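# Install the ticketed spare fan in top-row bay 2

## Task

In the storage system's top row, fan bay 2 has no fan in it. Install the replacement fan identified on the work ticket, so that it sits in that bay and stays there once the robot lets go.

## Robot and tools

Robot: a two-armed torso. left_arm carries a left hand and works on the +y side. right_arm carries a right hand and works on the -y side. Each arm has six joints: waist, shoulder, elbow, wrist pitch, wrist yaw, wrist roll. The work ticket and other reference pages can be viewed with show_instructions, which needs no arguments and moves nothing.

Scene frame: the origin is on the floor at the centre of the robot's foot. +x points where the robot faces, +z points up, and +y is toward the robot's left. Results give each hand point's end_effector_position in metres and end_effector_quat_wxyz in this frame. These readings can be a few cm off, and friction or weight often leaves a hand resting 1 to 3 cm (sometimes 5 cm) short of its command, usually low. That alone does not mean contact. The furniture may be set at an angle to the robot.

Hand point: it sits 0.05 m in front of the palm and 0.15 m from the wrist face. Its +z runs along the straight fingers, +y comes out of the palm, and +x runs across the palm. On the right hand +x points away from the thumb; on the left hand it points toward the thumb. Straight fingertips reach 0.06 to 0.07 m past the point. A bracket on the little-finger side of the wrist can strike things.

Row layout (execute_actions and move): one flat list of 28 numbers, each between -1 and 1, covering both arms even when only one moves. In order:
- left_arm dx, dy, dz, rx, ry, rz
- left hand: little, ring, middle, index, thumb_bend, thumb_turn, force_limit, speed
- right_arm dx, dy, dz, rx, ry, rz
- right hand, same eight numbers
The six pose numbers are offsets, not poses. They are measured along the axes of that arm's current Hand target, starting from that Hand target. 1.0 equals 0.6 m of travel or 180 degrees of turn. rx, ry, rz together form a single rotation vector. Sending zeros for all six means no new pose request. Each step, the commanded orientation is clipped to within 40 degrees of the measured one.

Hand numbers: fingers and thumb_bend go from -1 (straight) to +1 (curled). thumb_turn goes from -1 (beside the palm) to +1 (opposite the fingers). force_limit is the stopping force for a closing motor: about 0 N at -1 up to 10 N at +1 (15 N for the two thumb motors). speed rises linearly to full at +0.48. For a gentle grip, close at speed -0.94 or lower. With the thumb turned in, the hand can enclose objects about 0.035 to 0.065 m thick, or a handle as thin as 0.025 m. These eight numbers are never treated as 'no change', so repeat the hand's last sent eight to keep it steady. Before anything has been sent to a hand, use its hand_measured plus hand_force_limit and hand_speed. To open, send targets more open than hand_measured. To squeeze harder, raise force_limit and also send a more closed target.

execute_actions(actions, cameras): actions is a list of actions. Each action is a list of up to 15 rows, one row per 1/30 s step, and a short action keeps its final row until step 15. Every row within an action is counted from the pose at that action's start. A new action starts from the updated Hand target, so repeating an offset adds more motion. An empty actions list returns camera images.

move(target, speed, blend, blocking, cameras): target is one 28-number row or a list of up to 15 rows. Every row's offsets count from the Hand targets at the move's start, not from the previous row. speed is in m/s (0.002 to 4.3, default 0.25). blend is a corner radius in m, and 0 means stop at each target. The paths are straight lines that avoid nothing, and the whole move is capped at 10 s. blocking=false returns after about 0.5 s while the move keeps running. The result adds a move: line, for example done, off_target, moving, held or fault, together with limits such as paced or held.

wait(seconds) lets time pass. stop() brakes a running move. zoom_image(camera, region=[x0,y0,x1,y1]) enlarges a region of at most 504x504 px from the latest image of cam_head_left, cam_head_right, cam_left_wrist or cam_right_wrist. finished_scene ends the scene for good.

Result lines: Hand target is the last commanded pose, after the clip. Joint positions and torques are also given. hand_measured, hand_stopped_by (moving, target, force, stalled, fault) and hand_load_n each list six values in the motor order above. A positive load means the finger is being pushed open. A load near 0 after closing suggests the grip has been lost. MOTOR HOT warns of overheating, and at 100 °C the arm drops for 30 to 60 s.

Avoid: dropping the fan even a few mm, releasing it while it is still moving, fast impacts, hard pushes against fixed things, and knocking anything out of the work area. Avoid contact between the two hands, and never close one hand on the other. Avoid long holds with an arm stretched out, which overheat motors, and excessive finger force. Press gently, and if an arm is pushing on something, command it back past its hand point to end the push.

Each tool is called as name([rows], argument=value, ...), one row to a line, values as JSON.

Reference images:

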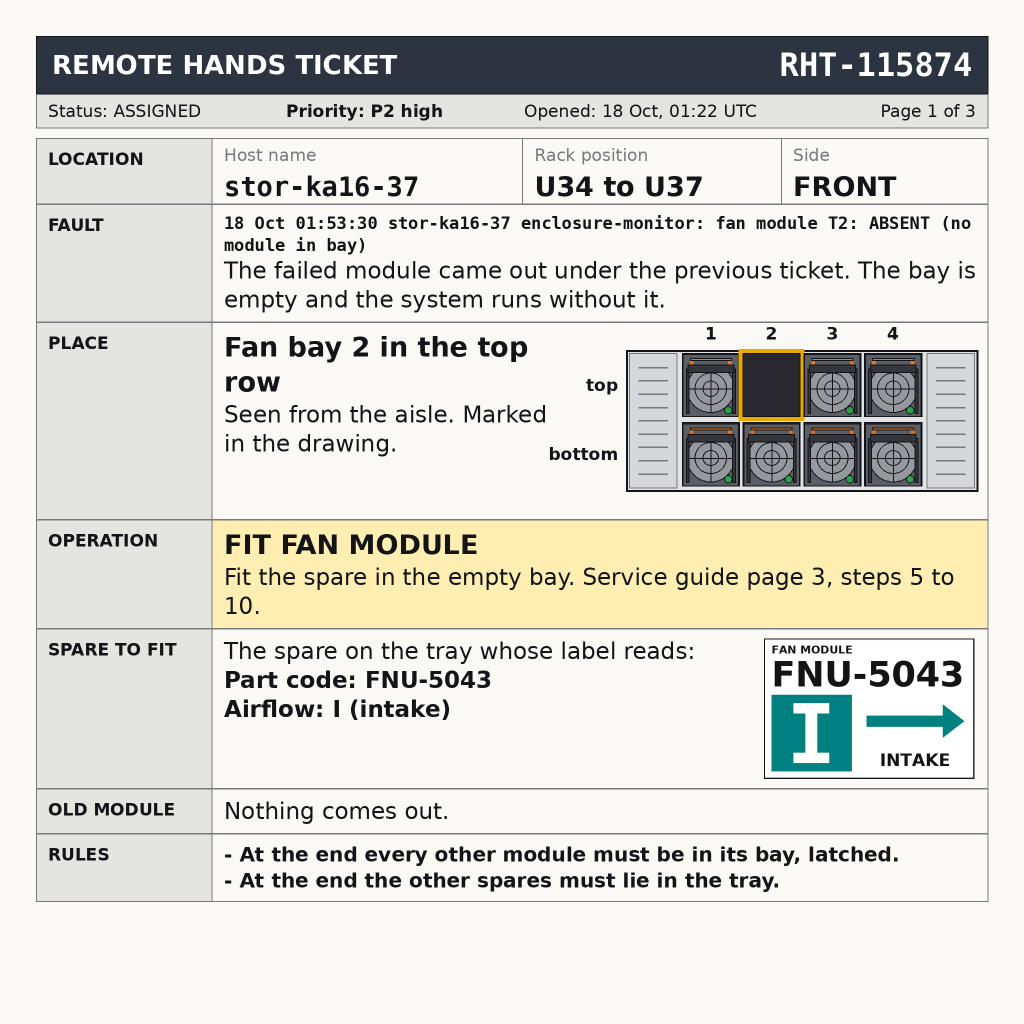

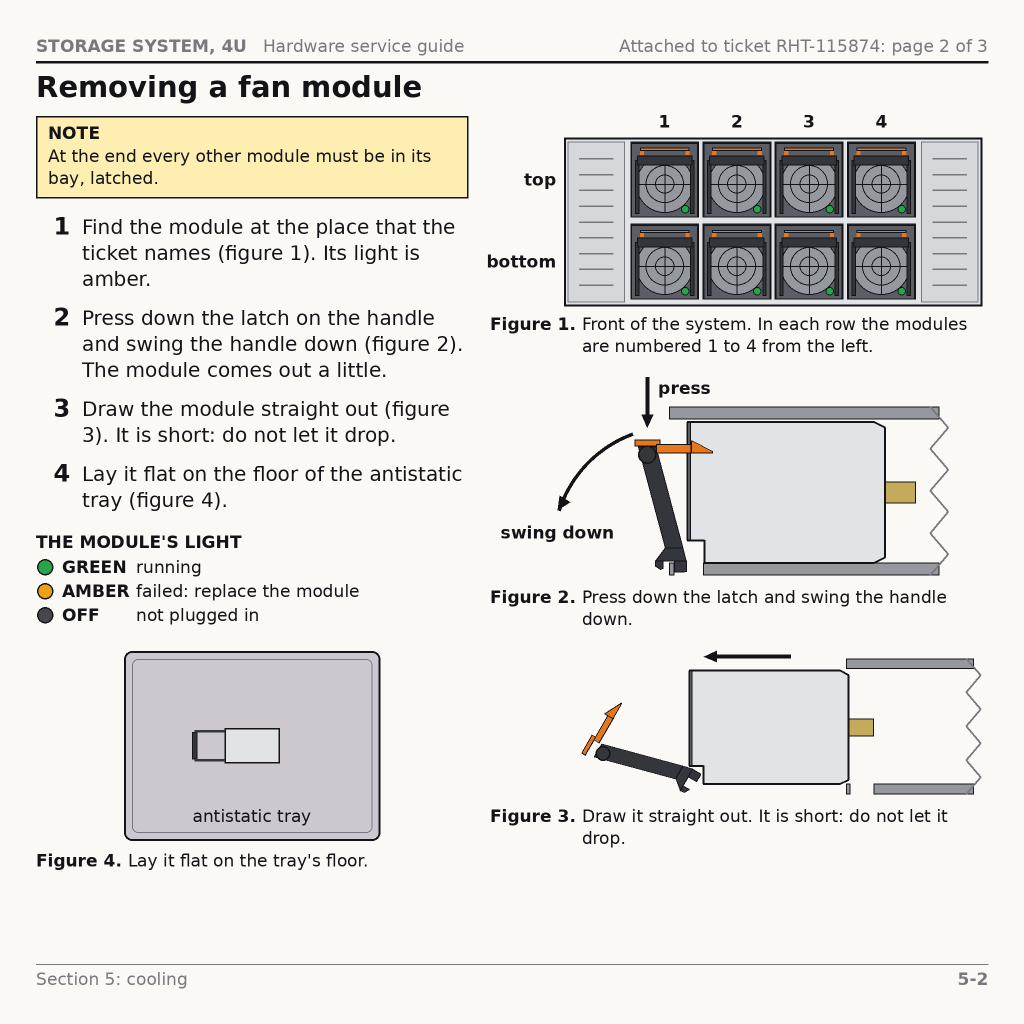

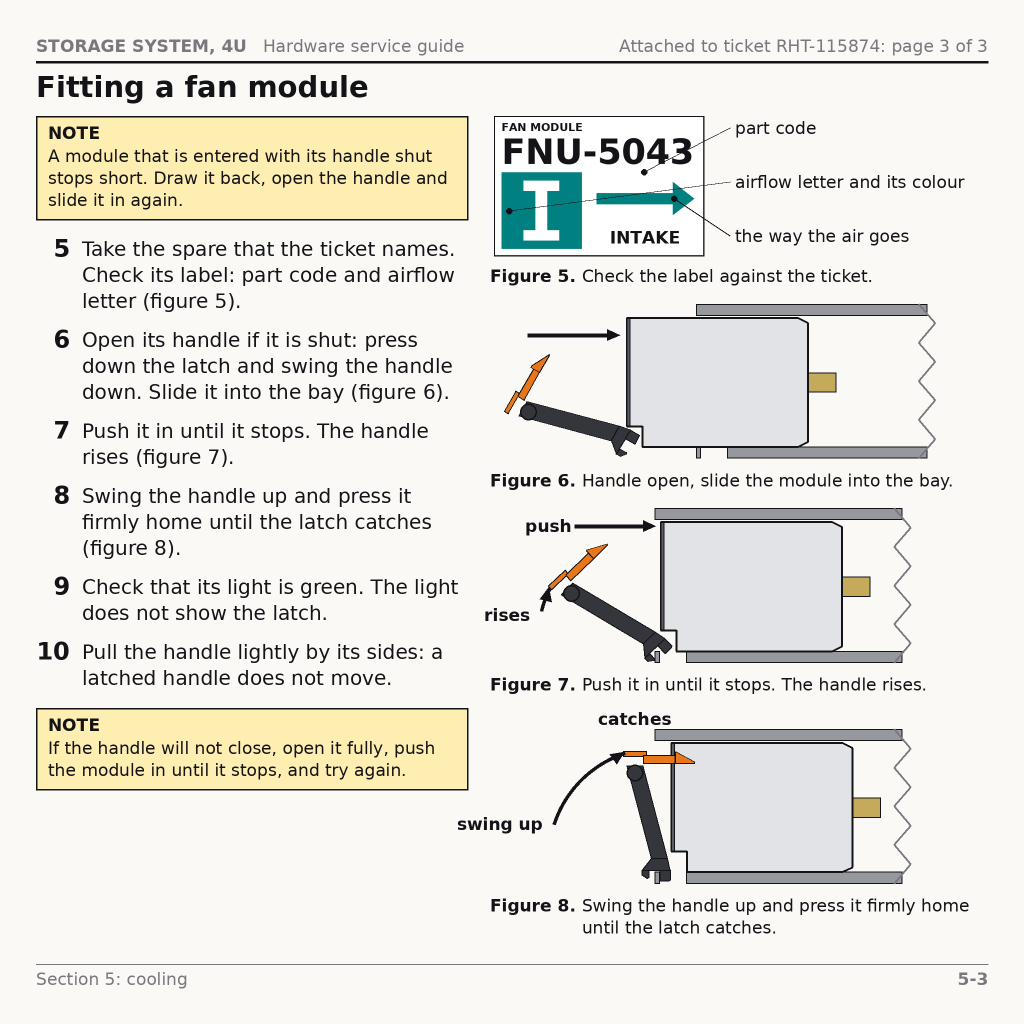

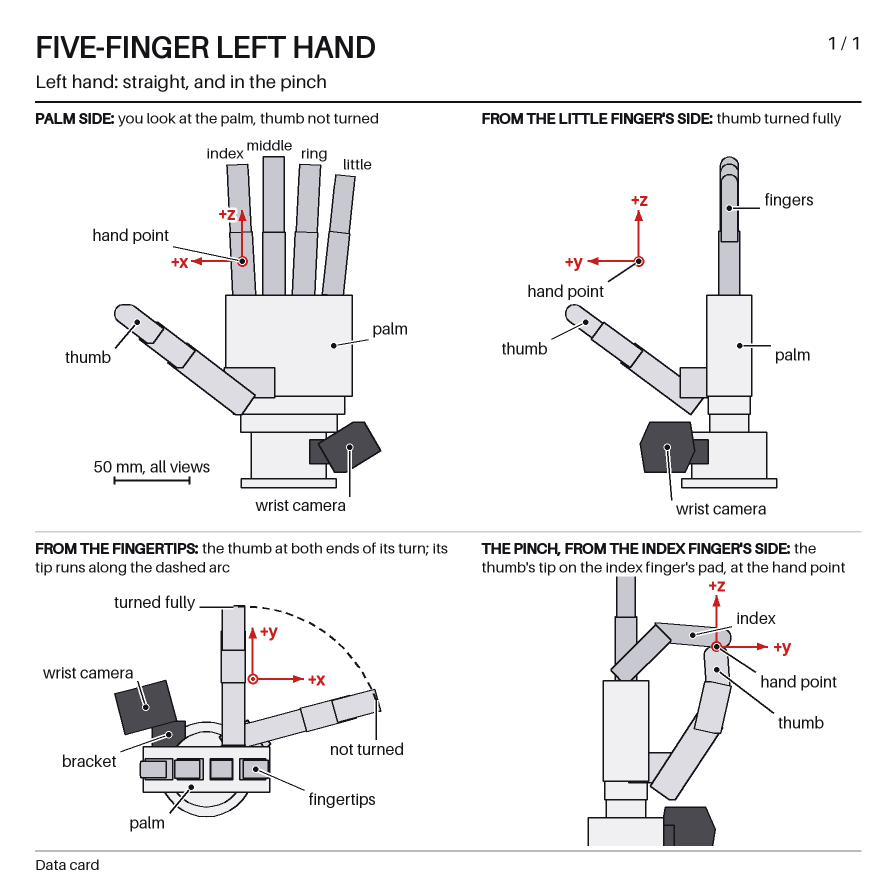

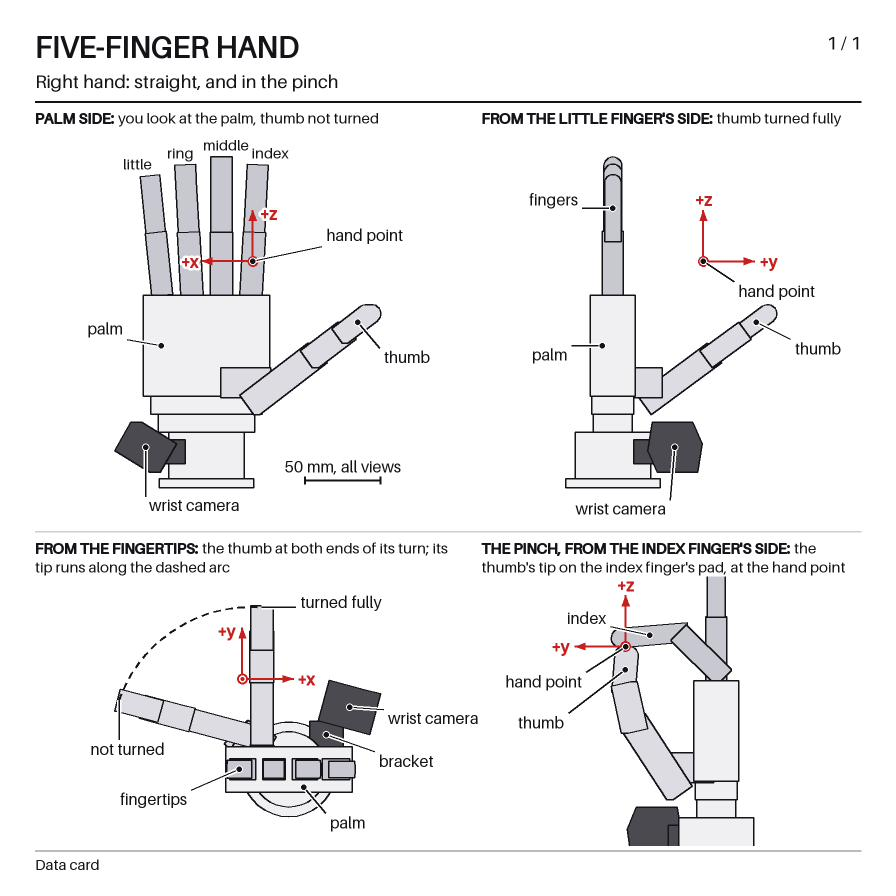

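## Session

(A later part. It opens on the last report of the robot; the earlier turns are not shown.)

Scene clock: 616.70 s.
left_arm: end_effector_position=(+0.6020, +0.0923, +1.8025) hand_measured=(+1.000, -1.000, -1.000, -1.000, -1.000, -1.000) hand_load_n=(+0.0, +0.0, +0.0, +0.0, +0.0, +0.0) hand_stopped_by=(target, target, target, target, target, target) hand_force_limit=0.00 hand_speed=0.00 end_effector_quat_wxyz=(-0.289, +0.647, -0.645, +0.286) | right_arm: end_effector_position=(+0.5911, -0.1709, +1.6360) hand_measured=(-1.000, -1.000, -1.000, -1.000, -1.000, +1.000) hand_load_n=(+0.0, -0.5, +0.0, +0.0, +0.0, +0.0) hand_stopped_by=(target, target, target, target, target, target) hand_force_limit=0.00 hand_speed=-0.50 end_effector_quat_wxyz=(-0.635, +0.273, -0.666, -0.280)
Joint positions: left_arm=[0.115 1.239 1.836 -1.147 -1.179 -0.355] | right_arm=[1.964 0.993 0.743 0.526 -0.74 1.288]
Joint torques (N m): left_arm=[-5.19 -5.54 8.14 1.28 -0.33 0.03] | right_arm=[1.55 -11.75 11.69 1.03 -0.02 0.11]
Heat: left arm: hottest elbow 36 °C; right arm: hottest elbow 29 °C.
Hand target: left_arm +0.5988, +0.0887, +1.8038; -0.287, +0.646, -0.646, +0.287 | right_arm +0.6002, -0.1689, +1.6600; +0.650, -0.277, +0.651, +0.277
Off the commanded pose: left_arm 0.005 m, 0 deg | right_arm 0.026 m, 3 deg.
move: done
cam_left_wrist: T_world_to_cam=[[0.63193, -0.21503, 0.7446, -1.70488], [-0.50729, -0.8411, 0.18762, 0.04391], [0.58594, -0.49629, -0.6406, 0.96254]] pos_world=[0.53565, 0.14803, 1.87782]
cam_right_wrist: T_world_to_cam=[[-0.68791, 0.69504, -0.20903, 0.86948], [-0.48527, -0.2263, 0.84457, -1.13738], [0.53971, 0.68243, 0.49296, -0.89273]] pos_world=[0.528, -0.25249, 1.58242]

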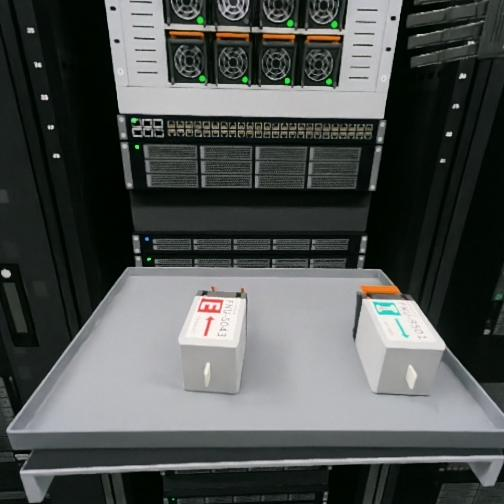

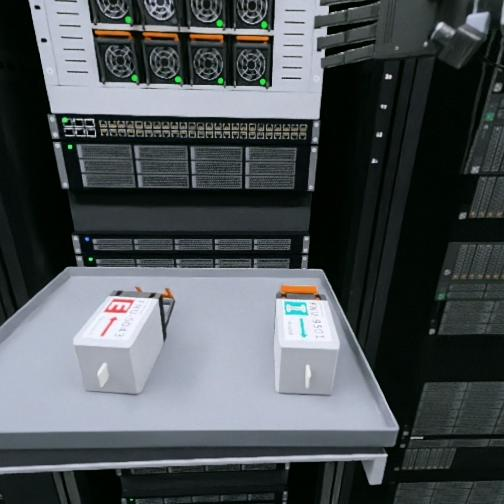

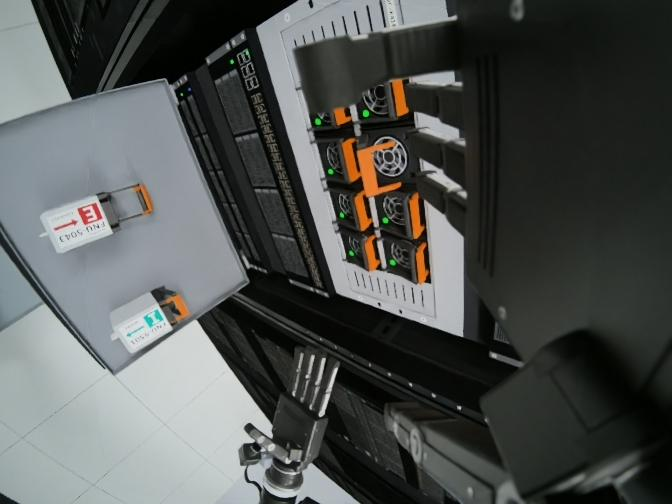

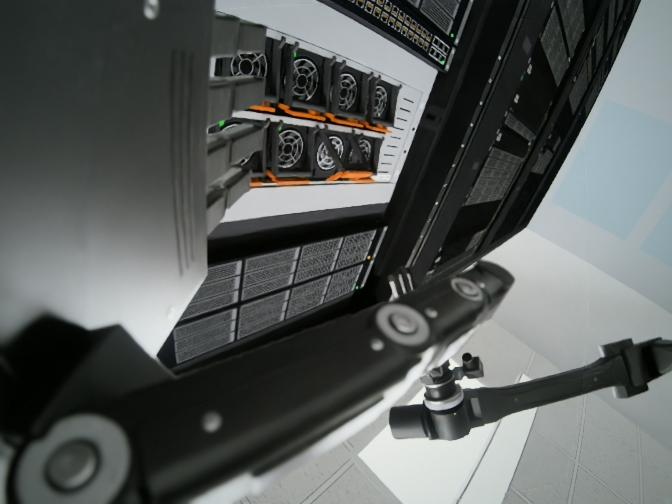

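move([
  [0.0868,0.0825,0.1667,0.2333,0,0,1,1,1,1,-1,-1,0.6,0.0,0,0,0,0,0,0,-1,-1,-1,-1,-1,1,0,-0.5],
  [0.0868,0.0028,0.33,0.2333,0,0,1,1,1,1,-1,-1,0.6,0.0,0,0,0,0,0,0,-1,-1,-1,-1,-1,1,0,-0.5],
], speed=[0.2,0.12], cameras=["all"])

zoom_image(camera="cam_right_wrist", region=[280, 100, 440, 220])

Scene clock: 632.60 s.
left_arm: end_effector_position=(+0.7301, +0.0352, +1.6573) hand_measured=(+1.000, +1.000, +1.000, +1.000, -1.000, -1.000) hand_load_n=(+0.0, +0.0, +0.0, +0.5, +0.0, -0.5) hand_stopped_by=(target, target, target, target, target, target) hand_force_limit=0.60 hand_speed=0.00 end_effector_quat_wxyz=(+0.497, -0.495, +0.513, -0.494) | right_arm: end_effector_position=(+0.5911, -0.1709, +1.6360) hand_measured=(-1.000, -1.000, -1.000, -1.000, -1.000, +1.000) hand_load_n=(+0.0, +0.0, +0.0, +0.0, +0.0, +0.0) hand_stopped_by=(target, target, target, target, target, target) hand_force_limit=0.00 hand_speed=-0.50 end_effector_quat_wxyz=(-0.635, +0.273, -0.666, -0.280)
Joint positions: left_arm=[0.442 1.371 1.16 0.86 -0.65 0.64] | right_arm=[1.964 0.993 0.743 0.526 -0.74 1.288]
Joint torques (N m): left_arm=[-4.07 -9.76 12.15 1.32 0.67 0.05] | right_arm=[2.08 -12.4 11.85 1.02 -0.01 0.1]
Heat: left arm: hottest elbow 34 °C; right arm: hottest elbow 29 °C.
Hand target: left_arm +0.7445, +0.0366, +1.6698; +0.499, -0.500, +0.500, -0.500 | right_arm +0.6002, -0.1689, +1.6600; +0.650, -0.277, +0.651, +0.277
Off the commanded pose: left_arm 0.019 m, 2 deg | right_arm 0.026 m, 3 deg.
move: off_target (left_arm)
cam_left_wrist: T_world_to_cam=[[-0.01718, -0.23597, 0.97161, -1.5916], [-0.5229, -0.82615, -0.20988, 0.75782], [0.85222, -0.51166, -0.10919, -0.30851]] pos_world=[0.63184, 0.09266, 1.67178]
cam_right_wrist: T_world_to_cam=[[-0.68791, 0.69504, -0.20903, 0.86948], [-0.48527, -0.2263, 0.84457, -1.13738], [0.53971, 0.68243, 0.49296, -0.89273]] pos_world=[0.528, -0.25249, 1.58242]

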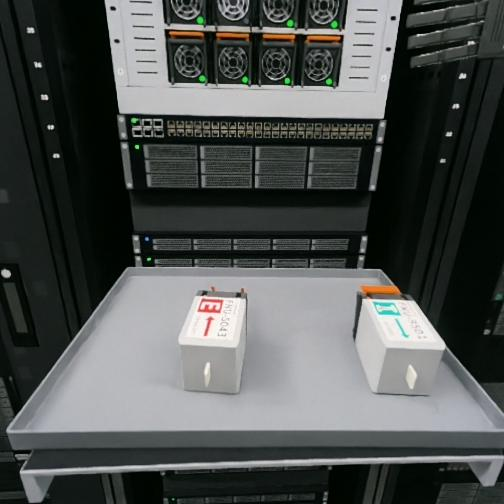

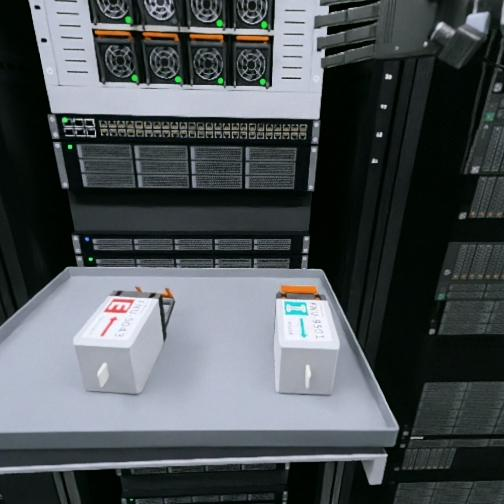

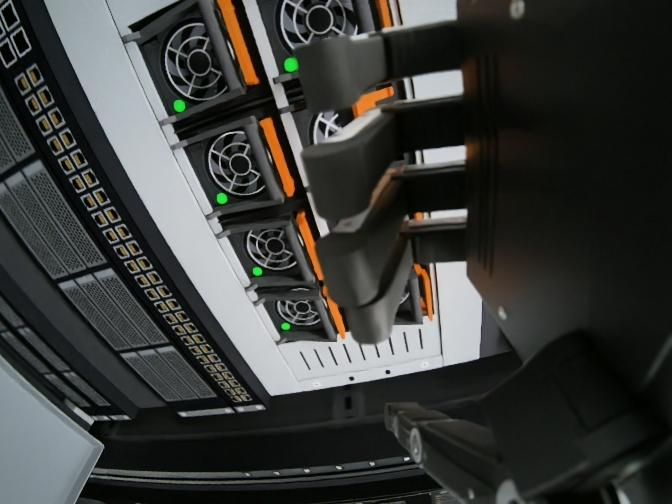

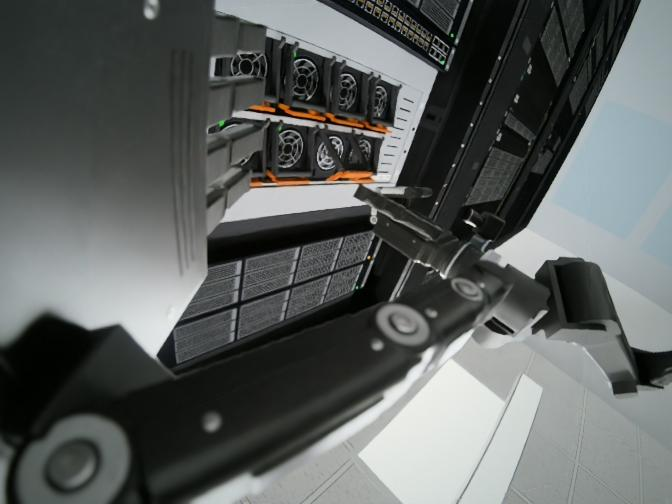

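Scaled by 3.150 from the camera's image (finer frame: 960x720).

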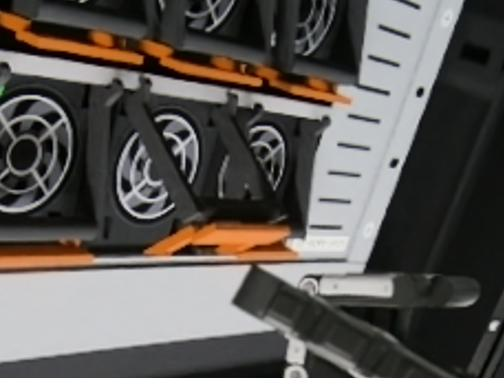

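zoom_image(camera="cam_right_wrist", region=[320, 150, 460, 260])

zoom_image(camera="cam_left_wrist", region=[260, 0, 520, 350])

Scaled by 3.600 from the camera's image (finer frame: 960x720).

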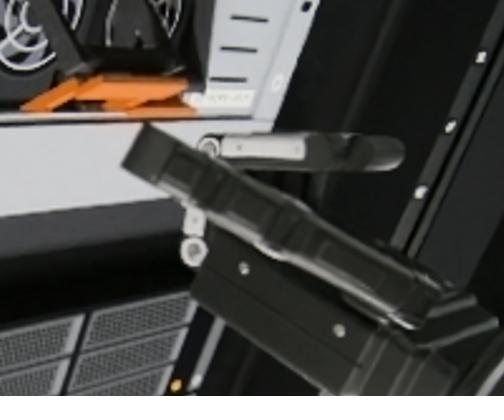

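Scaled by 1.440 from the camera's image (finer frame: 960x720).

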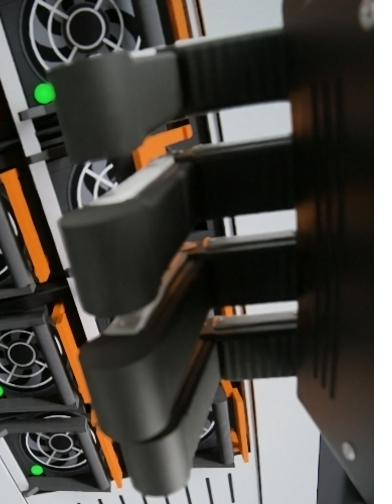

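move(target=[-0.0007,0.0333,0.0508,0,0,0,1,1,1,1,-1,-1,0.6,0.0,0,0,0,0,0,0,-1,-1,-1,-1,-1,1,0,-0.5], speed=0.06, cameras=["cam_right_wrist","cam_left_wrist"])

zoom_image(camera="cam_right_wrist", region=[300, 130, 440, 240])

Scene clock: 637.17 s.
left_arm: end_effector_position=(+0.7600, +0.0345, +1.6384) hand_measured=(+1.000, +1.000, +1.000, +1.000, -1.000, -1.000) hand_load_n=(+0.0, +0.0, +0.0, +0.0, +0.0, -0.5) hand_stopped_by=(target, target, target, target, target, target) hand_force_limit=0.60 hand_speed=0.00 end_effector_quat_wxyz=(+0.497, -0.495, +0.513, -0.495) | right_arm: end_effector_position=(+0.5911, -0.1709, +1.6360) hand_measured=(-1.000, -1.000, -1.000, -1.000, -1.000, +1.000) hand_load_n=(+0.5, +0.0, +0.0, +0.0, +0.0, +0.0) hand_stopped_by=(target, target, target, target, target, target) hand_force_limit=0.00 hand_speed=-0.50 end_effector_quat_wxyz=(-0.635, +0.273, -0.666, -0.280)
Joint positions: left_arm=[0.5 1.43 1.22 0.834 -0.603 0.595] | right_arm=[1.964 0.993 0.743 0.526 -0.74 1.288]
Joint torques (N m): left_arm=[-4.42 -10.58 12.18 1.51 0.67 -0.03] | right_arm=[1.38 -11.87 11.78 1.17 -0.02 0.11]
Heat: left arm: hottest elbow 34 °C; right arm: hottest elbow 29 °C.
Hand target: left_arm +0.7749, +0.0368, +1.6499; +0.499, -0.501, +0.500, -0.500 | right_arm +0.6002, -0.1689, +1.6600; +0.650, -0.277, +0.651, +0.277
Off the commanded pose: left_arm 0.019 m, 2 deg | right_arm 0.026 m, 3 deg.
move: off_target (left_arm)
cam_left_wrist: T_world_to_cam=[[-0.01726, -0.23377, 0.97214, -1.57369], [-0.52343, -0.8263, -0.20799, 0.76618], [0.8519, -0.51243, -0.1081, -0.33792]] pos_world=[0.66174, 0.09205, 1.65268]
cam_right_wrist: T_world_to_cam=[[-0.68791, 0.69504, -0.20903, 0.86948], [-0.48527, -0.2263, 0.84457, -1.13738], [0.53971, 0.68243, 0.49296, -0.89273]] pos_world=[0.528, -0.25249, 1.58242]
Images, in order (width x height): cam_left_wrist 672x504, cam_right_wrist 672x504.

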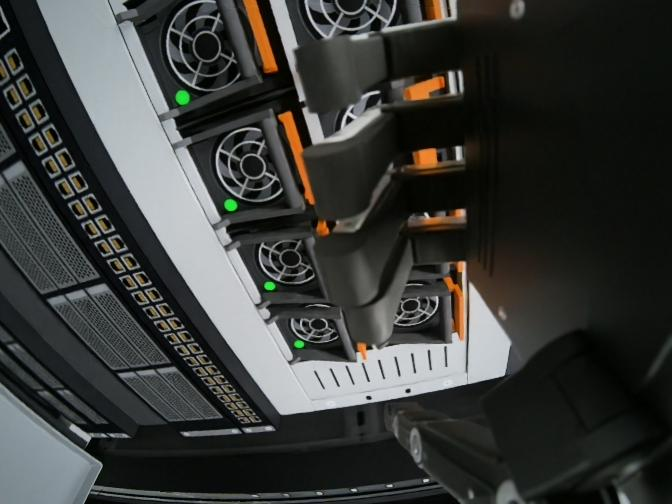

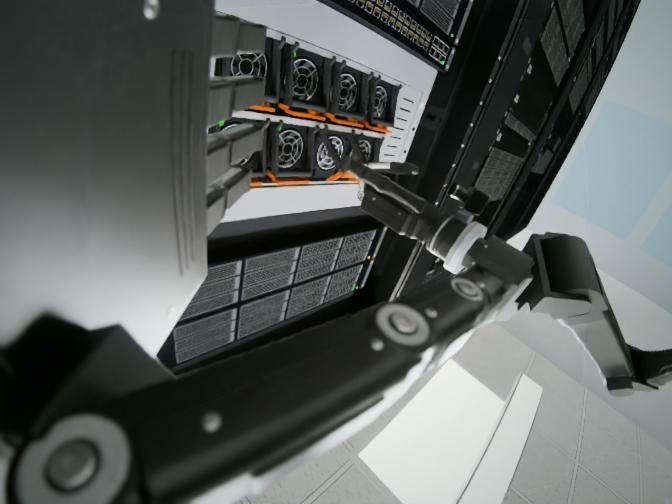

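Scaled by 3.600 from the camera's image (finer frame: 960x720).

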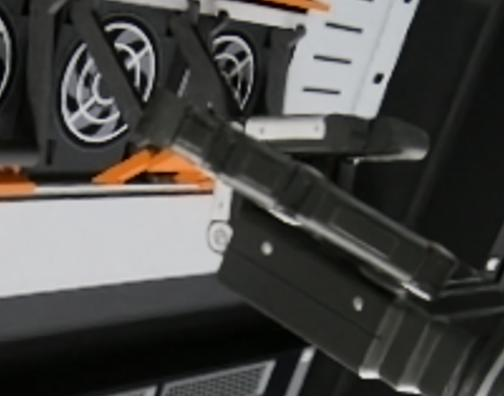

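move([
  [-0.0033,-0.005,0.025,0,0,0,1,1,1,1,-1,-1,0.6,0.0,0,0,0,0,0,0,-1,-1,-1,-1,-1,1,0,-0.5],
  [-0.0033,-0.045,0.0833,0,0,0,1,1,1,1,-1,-1,0.6,0.0,0,0,0,0,0,0,-1,-1,-1,-1,-1,1,0,-0.5],
], speed=0.05, blend=0.005, cameras=["cam_right_wrist","cam_left_wrist","cam_head_left"])

zoom_image(camera="cam_right_wrist", region=[300, 100, 440, 210])

Scene clock: 639.80 s.
left_arm: end_effector_position=(+0.8006, +0.0307, +1.6593) hand_measured=(+1.000, +1.000, +1.000, +1.000, -1.000, -1.000) hand_load_n=(+0.0, +0.0, +0.0, +0.0, +0.0, +0.0) hand_stopped_by=(target, target, target, target, target, target) hand_force_limit=0.60 hand_speed=0.00 end_effector_quat_wxyz=(+0.492, -0.494, +0.520, -0.493) | right_arm: end_effector_position=(+0.5911, -0.1709, +1.6360) hand_measured=(-1.000, -1.000, -1.000, -1.000, -1.000, +1.000) hand_load_n=(+0.0, +0.0, +0.0, +0.0, +0.0, -0.5) hand_stopped_by=(target, target, target, target, target, target) hand_force_limit=0.00 hand_speed=-0.50 end_effector_quat_wxyz=(-0.635, +0.273, -0.666, -0.280)
Joint positions: left_arm=[0.523 1.469 1.374 0.69 -0.581 0.572] | right_arm=[1.964 0.993 0.743 0.526 -0.74 1.288]
Joint torques (N m): left_arm=[-4.07 -11.05 14.43 1.63 0.9 0.04] | right_arm=[1.67 -12.4 11.88 1.16 -0.02 0.14]
Heat: left arm: hottest elbow 34 °C; right arm: hottest elbow 29 °C.
Hand target: left_arm +0.8249, +0.0388, +1.6767; +0.499, -0.500, +0.500, -0.500 | right_arm +0.6002, -0.1689, +1.6600; +0.650, -0.277, +0.651, +0.277
Off the commanded pose: left_arm 0.031 m, 3 deg | right_arm 0.026 m, 3 deg.
move: off_target (left_arm)
cam_left_wrist: T_world_to_cam=[[-0.00717, -0.23885, 0.97103, -1.6003], [-0.53545, -0.8192, -0.20545, 0.79379], [0.84454, -0.52141, -0.12202, -0.34287]] pos_world=[0.70314, 0.08926, 1.67519]
cam_right_wrist: T_world_to_cam=[[-0.68791, 0.69504, -0.20903, 0.86948], [-0.48527, -0.2263, 0.84457, -1.13738], [0.53971, 0.68243, 0.49296, -0.89273]] pos_world=[0.528, -0.25249, 1.58242]
Images, in order (width x height): cam_head_left 504x504, cam_left_wrist 672x504, cam_right_wrist 672x504.

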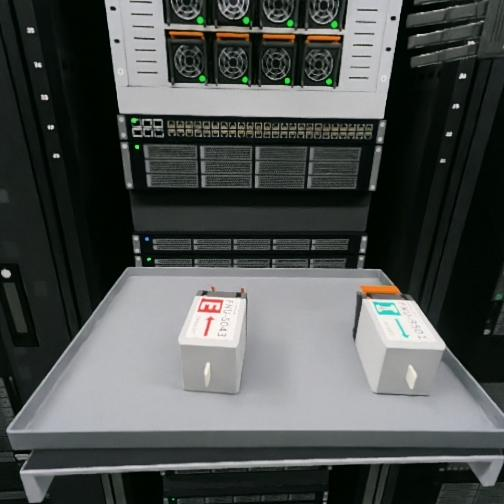

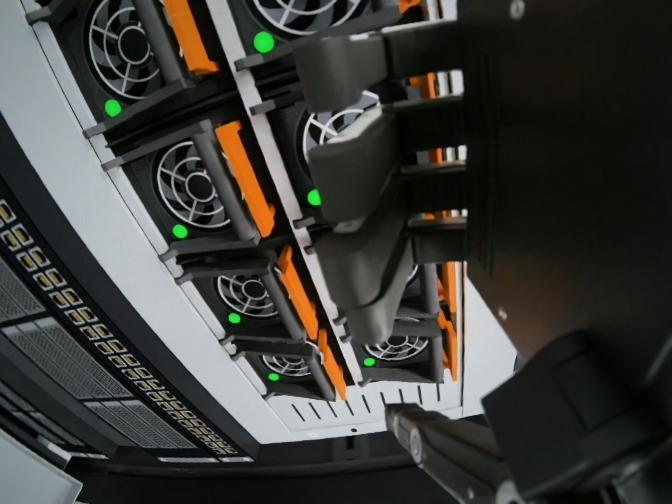

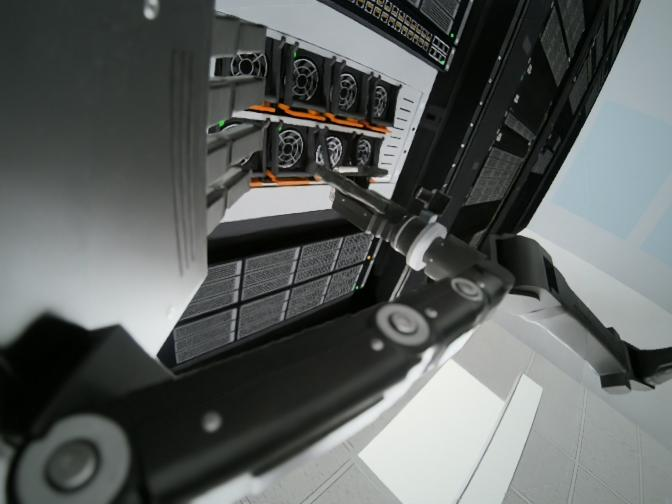

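Scaled by 3.600 from the camera's image (finer frame: 960x720).

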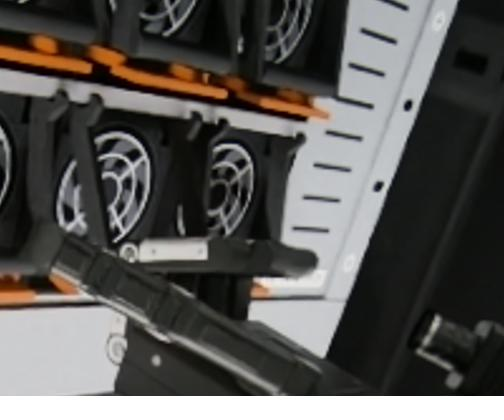

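move(target=[-0.0083,-0.0083,0.045,0,0,0,1,1,1,1,-1,-1,0.6,0.0,0,0,0,0,0,0,-1,-1,-1,-1,-1,1,0,-0.5], speed=0.04, cameras=["cam_right_wrist","cam_left_wrist","cam_head_left"])

zoom_image(camera="cam_right_wrist", region=[280, 100, 420, 210])

zoom_image(camera="cam_head_left", region=[165, 0, 285, 60])

Scene clock: 641.90 s.
left_arm: end_effector_position=(+0.8251, +0.0315, +1.6640) hand_measured=(+1.000, +1.000, +1.000, +1.000, -1.000, -1.000) hand_load_n=(+0.0, +0.0, +0.0, +0.0, +0.0, -0.5) hand_stopped_by=(target, target, target, target, target, target) hand_force_limit=0.60 hand_speed=0.00 end_effector_quat_wxyz=(+0.490, -0.493, +0.521, -0.495) | right_arm: end_effector_position=(+0.5911, -0.1709, +1.6360) hand_measured=(-1.000, -1.000, -1.000, -1.000, -1.000, +1.000) hand_load_n=(+0.0, +0.0, +0.0, +0.0, +0.0, +0.0) hand_stopped_by=(target, target, target, target, target, target) hand_force_limit=0.00 hand_speed=-0.50 end_effector_quat_wxyz=(-0.635, +0.273, -0.666, -0.280)
Joint positions: left_arm=[0.549 1.501 1.454 0.628 -0.555 0.553] | right_arm=[1.964 0.993 0.743 0.526 -0.74 1.288]
Joint torques (N m): left_arm=[-3.78 -11.69 15.12 1.58 0.78 0.02] | right_arm=[2.2 -12.34 11.81 1.13 -0.03 0.1]
Heat: left arm: hottest elbow 34 °C; right arm: hottest elbow 29 °C.
Hand target: left_arm +0.8520, +0.0438, +1.6815; +0.499, -0.501, +0.500, -0.500 | right_arm +0.6002, -0.1689, +1.6600; +0.650, -0.277, +0.651, +0.277
Off the commanded pose: left_arm 0.034 m, 3 deg | right_arm 0.026 m, 3 deg.
move: off_target (left_arm)
cam_left_wrist: T_world_to_cam=[[-0.00833, -0.23802, 0.97122, -1.604], [-0.54039, -0.81615, -0.20466, 0.81124], [0.84138, -0.52654, -0.12183, -0.36015]] pos_world=[0.72804, 0.09066, 1.67999]
cam_right_wrist: T_world_to_cam=[[-0.68791, 0.69504, -0.20903, 0.86948], [-0.48527, -0.2263, 0.84457, -1.13738], [0.53971, 0.68243, 0.49296, -0.89273]] pos_world=[0.528, -0.25249, 1.58242]
Images, in order (width x height): cam_head_left 504x504, cam_left_wrist 672x504, cam_right_wrist 672x504.

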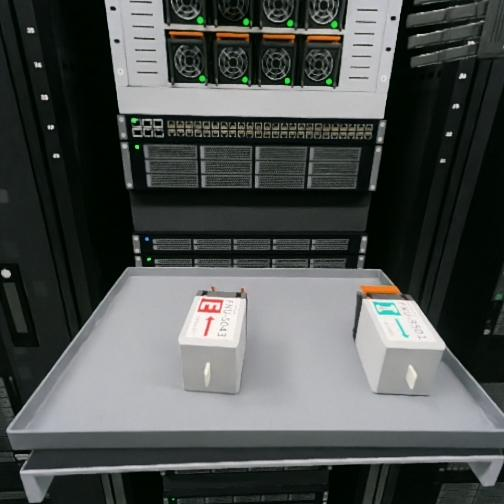

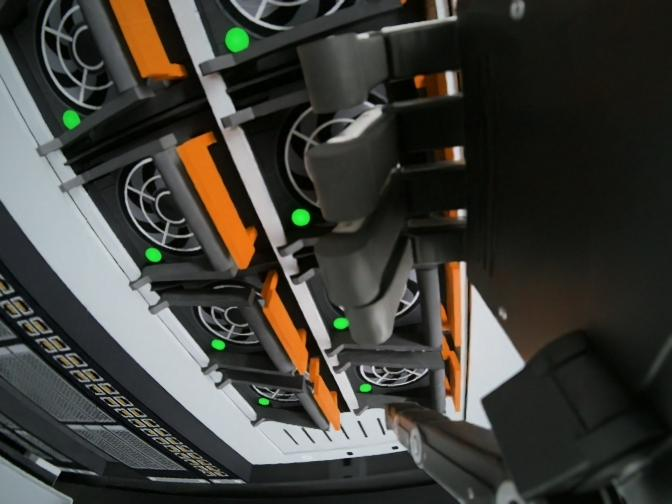

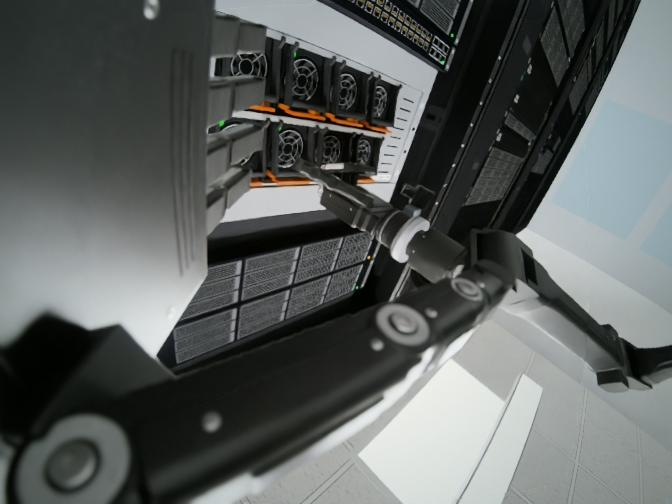

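Scaled by 3.600 from the camera's image (finer frame: 960x720).

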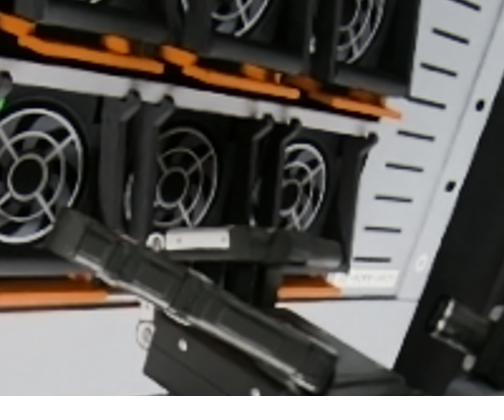

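Scaled by 4.200 from the camera's image (finer frame: 720x720).

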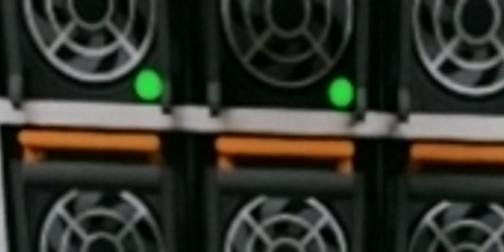

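move(target=[-0.005,-0.0033,0.0417,0,0,0,1,1,1,1,-1,-1,0.6,0.0,0,0,0,0,0,0,-1,-1,-1,-1,-1,1,0,-0.5], speed=0.04, cameras=["cam_right_wrist","cam_left_wrist"])

zoom_image(camera="cam_right_wrist", region=[280, 100, 420, 210])

zoom_image(camera="cam_left_wrist", region=[180, 0, 480, 360])

Scene clock: 643.70 s.
left_arm: end_effector_position=(+0.8258, +0.0314, +1.6633) hand_measured=(+1.000, +1.000, +1.000, +1.000, -1.000, -1.000) hand_load_n=(+0.0, +0.0, +0.0, +0.0, +0.0, +0.0) hand_stopped_by=(target, target, target, target, target, target) hand_force_limit=0.60 hand_speed=0.00 end_effector_quat_wxyz=(+0.486, -0.496, +0.528, -0.489) | right_arm: end_effector_position=(+0.5911, -0.1709, +1.6360) hand_measured=(-1.000, -1.000, -1.000, -1.000, -1.000, +1.000) hand_load_n=(+0.0, +0.0, +0.0, +0.0, +0.0, +0.0) hand_stopped_by=(target, target, target, target, target, target) hand_force_limit=0.00 hand_speed=-0.50 end_effector_quat_wxyz=(-0.635, +0.273, -0.666, -0.280)
Joint positions: left_arm=[0.548 1.5 1.467 0.593 -0.564 0.547] | right_arm=[1.964 0.993 0.743 0.526 -0.74 1.288]
Joint torques (N m): left_arm=[-1.9 -9.99 19.22 1.42 2.19 -0.03] | right_arm=[1.61 -11.93 11.89 1.06 0 0.08]
Heat: left arm: hottest elbow 35 °C; right arm: hottest elbow 29 °C.
Hand target: left_arm +0.8770, +0.0468, +1.6835; +0.499, -0.501, +0.500, -0.500 | right_arm +0.6002, -0.1689, +1.6600; +0.650, -0.277, +0.651, +0.277
Off the commanded pose: left_arm 0.057 m, 4 deg | right_arm 0.026 m, 3 deg.
move: off_target (left_arm)
cam_left_wrist: T_world_to_cam=[[0.01078, -0.24363, 0.96981, -1.6166], [-0.54628, -0.81378, -0.19836, 0.80571], [0.83753, -0.52765, -0.14186, -0.32436]] pos_world=[0.72922, 0.09067, 1.6816]
cam_right_wrist: T_world_to_cam=[[-0.68791, 0.69504, -0.20903, 0.86948], [-0.48527, -0.2263, 0.84457, -1.13738], [0.53971, 0.68243, 0.49296, -0.89273]] pos_world=[0.528, -0.25249, 1.58242]
Images, in order (width x height): cam_left_wrist 672x504, cam_right_wrist 672x504.

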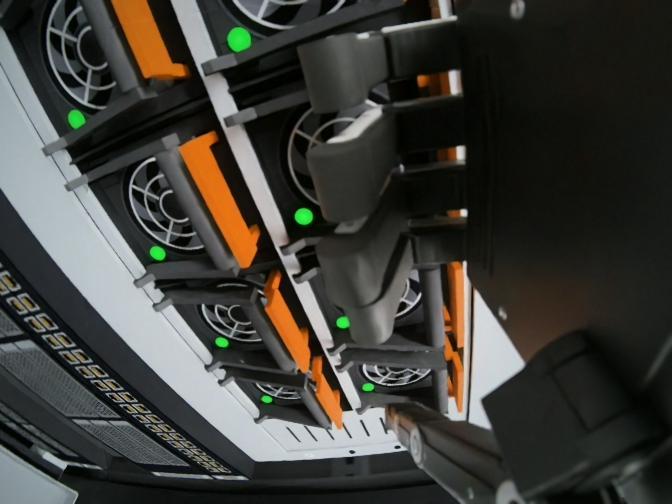

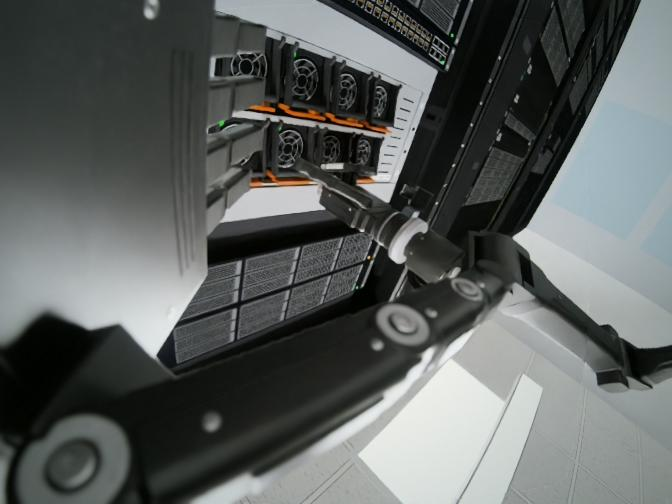

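Scaled by 3.600 from the camera's image (finer frame: 960x720).

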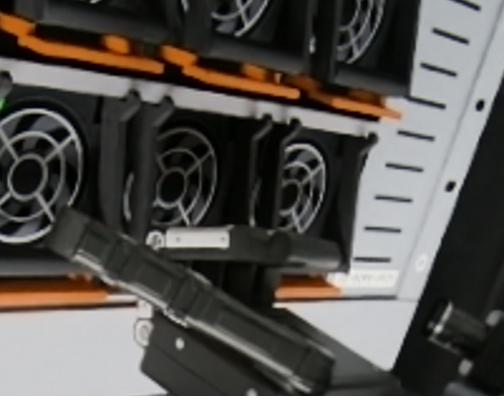

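Scaled by 1.400 from the camera's image (finer frame: 960x720).

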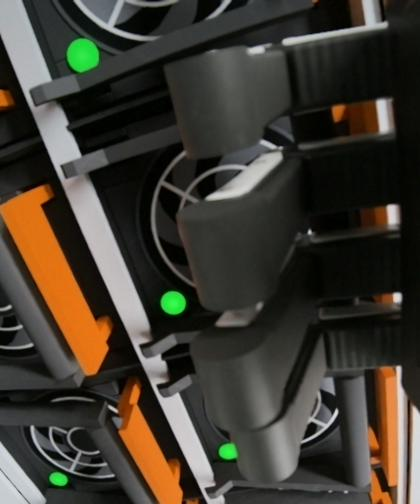

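move([
  [0,0,-0.125,0,0,0,1,1,1,1,-1,-1,0.6,0.0,0,0,0,0,0,0,-1,-1,-1,-1,-1,1,0,-0.5],
  [0,0.02,-0.28,0,0,0,1,1,1,1,-1,-1,0.6,0.0,0,0,0,0,0,0,-1,-1,-1,-1,-1,1,0,-0.5],
], speed=0.12, cameras=["all"])

zoom_image(camera="cam_right_wrist", region=[270, 90, 430, 210])

zoom_image(camera="cam_left_wrist", region=[180, 0, 480, 360])

Scene clock: 647.73 s.
left_arm: end_effector_position=(+0.7111, +0.0430, +1.6585) hand_measured=(+1.000, +1.000, +1.000, +1.000, -1.000, -1.000) hand_load_n=(+0.0, +0.0, +0.0, +0.0, +0.0, -0.5) hand_stopped_by=(target, target, target, target, target, target) hand_force_limit=0.60 hand_speed=0.00 end_effector_quat_wxyz=(+0.495, -0.500, +0.511, -0.493) | right_arm: end_effector_position=(+0.5911, -0.1709, +1.6360) hand_measured=(-1.000, -1.000, -1.000, -1.000, -1.000, +1.000) hand_load_n=(+0.0, +0.0, +0.0, +0.0, +0.0, +0.0) hand_stopped_by=(target, target, target, target, target, target) hand_force_limit=0.00 hand_speed=-0.50 end_effector_quat_wxyz=(-0.635, +0.273, -0.666, -0.280)
Joint positions: left_arm=[0.424 1.33 1.103 0.884 -0.673 0.644] | right_arm=[1.964 0.993 0.743 0.526 -0.74 1.288]
Joint torques (N m): left_arm=[-6.01 -10.87 8.09 2.56 0.46 0.14] | right_arm=[2.2 -11.99 11.66 1.07 0 0.09]
Heat: left arm: hottest elbow 35 °C; right arm: hottest elbow 29 °C.
Hand target: left_arm +0.7090, +0.0469, +1.6720; +0.499, -0.501, +0.500, -0.500 | right_arm +0.6002, -0.1689, +1.6600; +0.650, -0.277, +0.651, +0.277
Off the commanded pose: left_arm 0.014 m, 1 deg | right_arm 0.026 m, 3 deg.
move: off_target (left_arm)
cam_left_wrist: T_world_to_cam=[[-0.0098, -0.22824, 0.97356, -1.60002], [-0.51866, -0.83123, -0.20009, 0.73554], [0.85492, -0.50691, -0.11024, -0.28857]] pos_world=[0.61253, 0.09995, 1.67308]
cam_right_wrist: T_world_to_cam=[[-0.68791, 0.69504, -0.20903, 0.86948], [-0.48527, -0.2263, 0.84457, -1.13738], [0.53971, 0.68243, 0.49296, -0.89273]] pos_world=[0.528, -0.25249, 1.58242]

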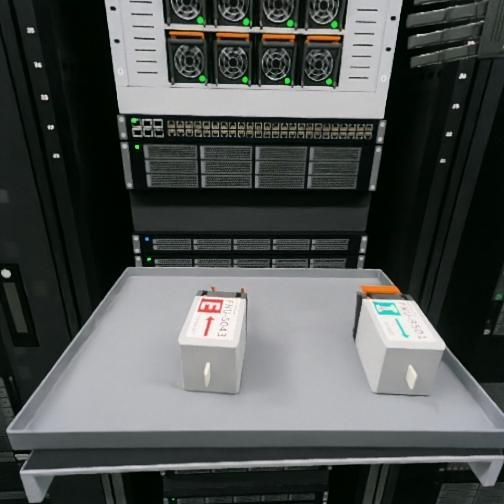

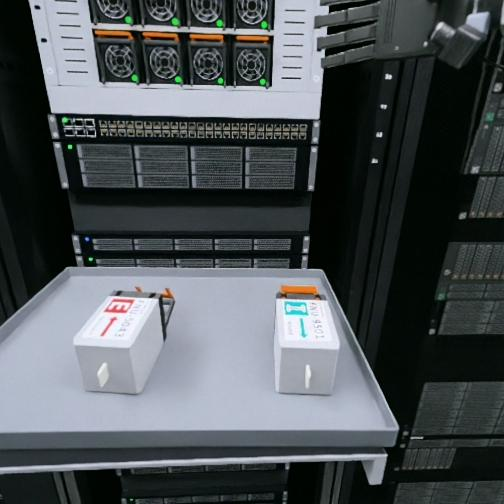

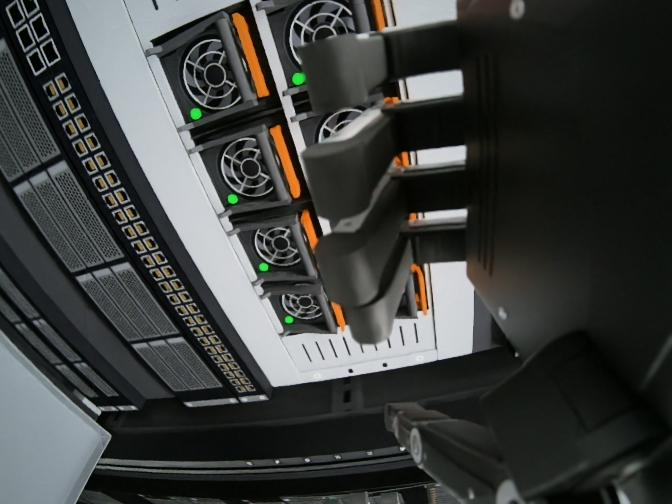

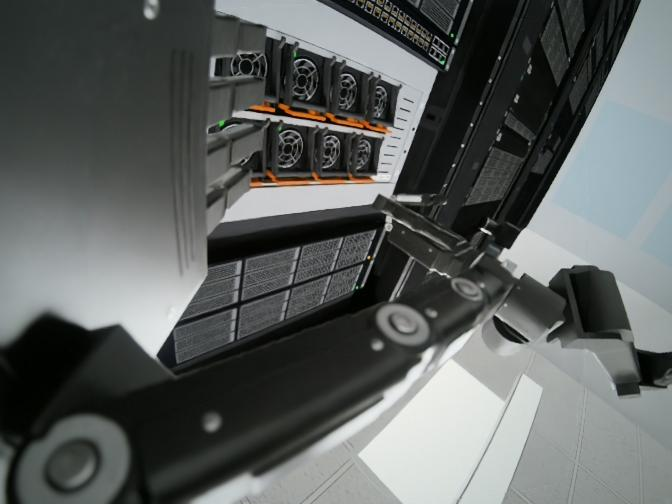

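Scaled by 3.150 from the camera's image (finer frame: 960x720).

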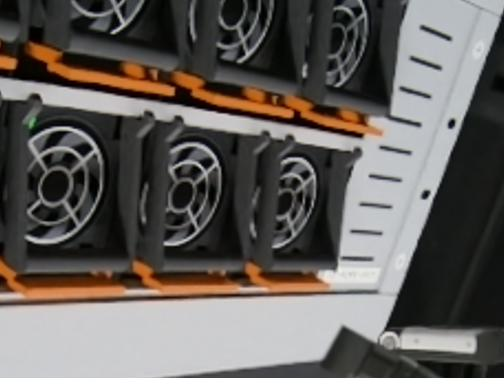

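Scaled by 1.400 from the camera's image (finer frame: 960x720).

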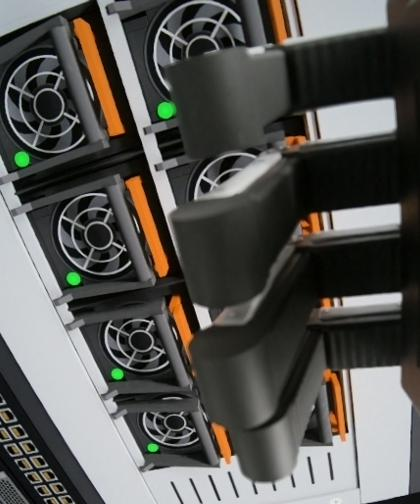

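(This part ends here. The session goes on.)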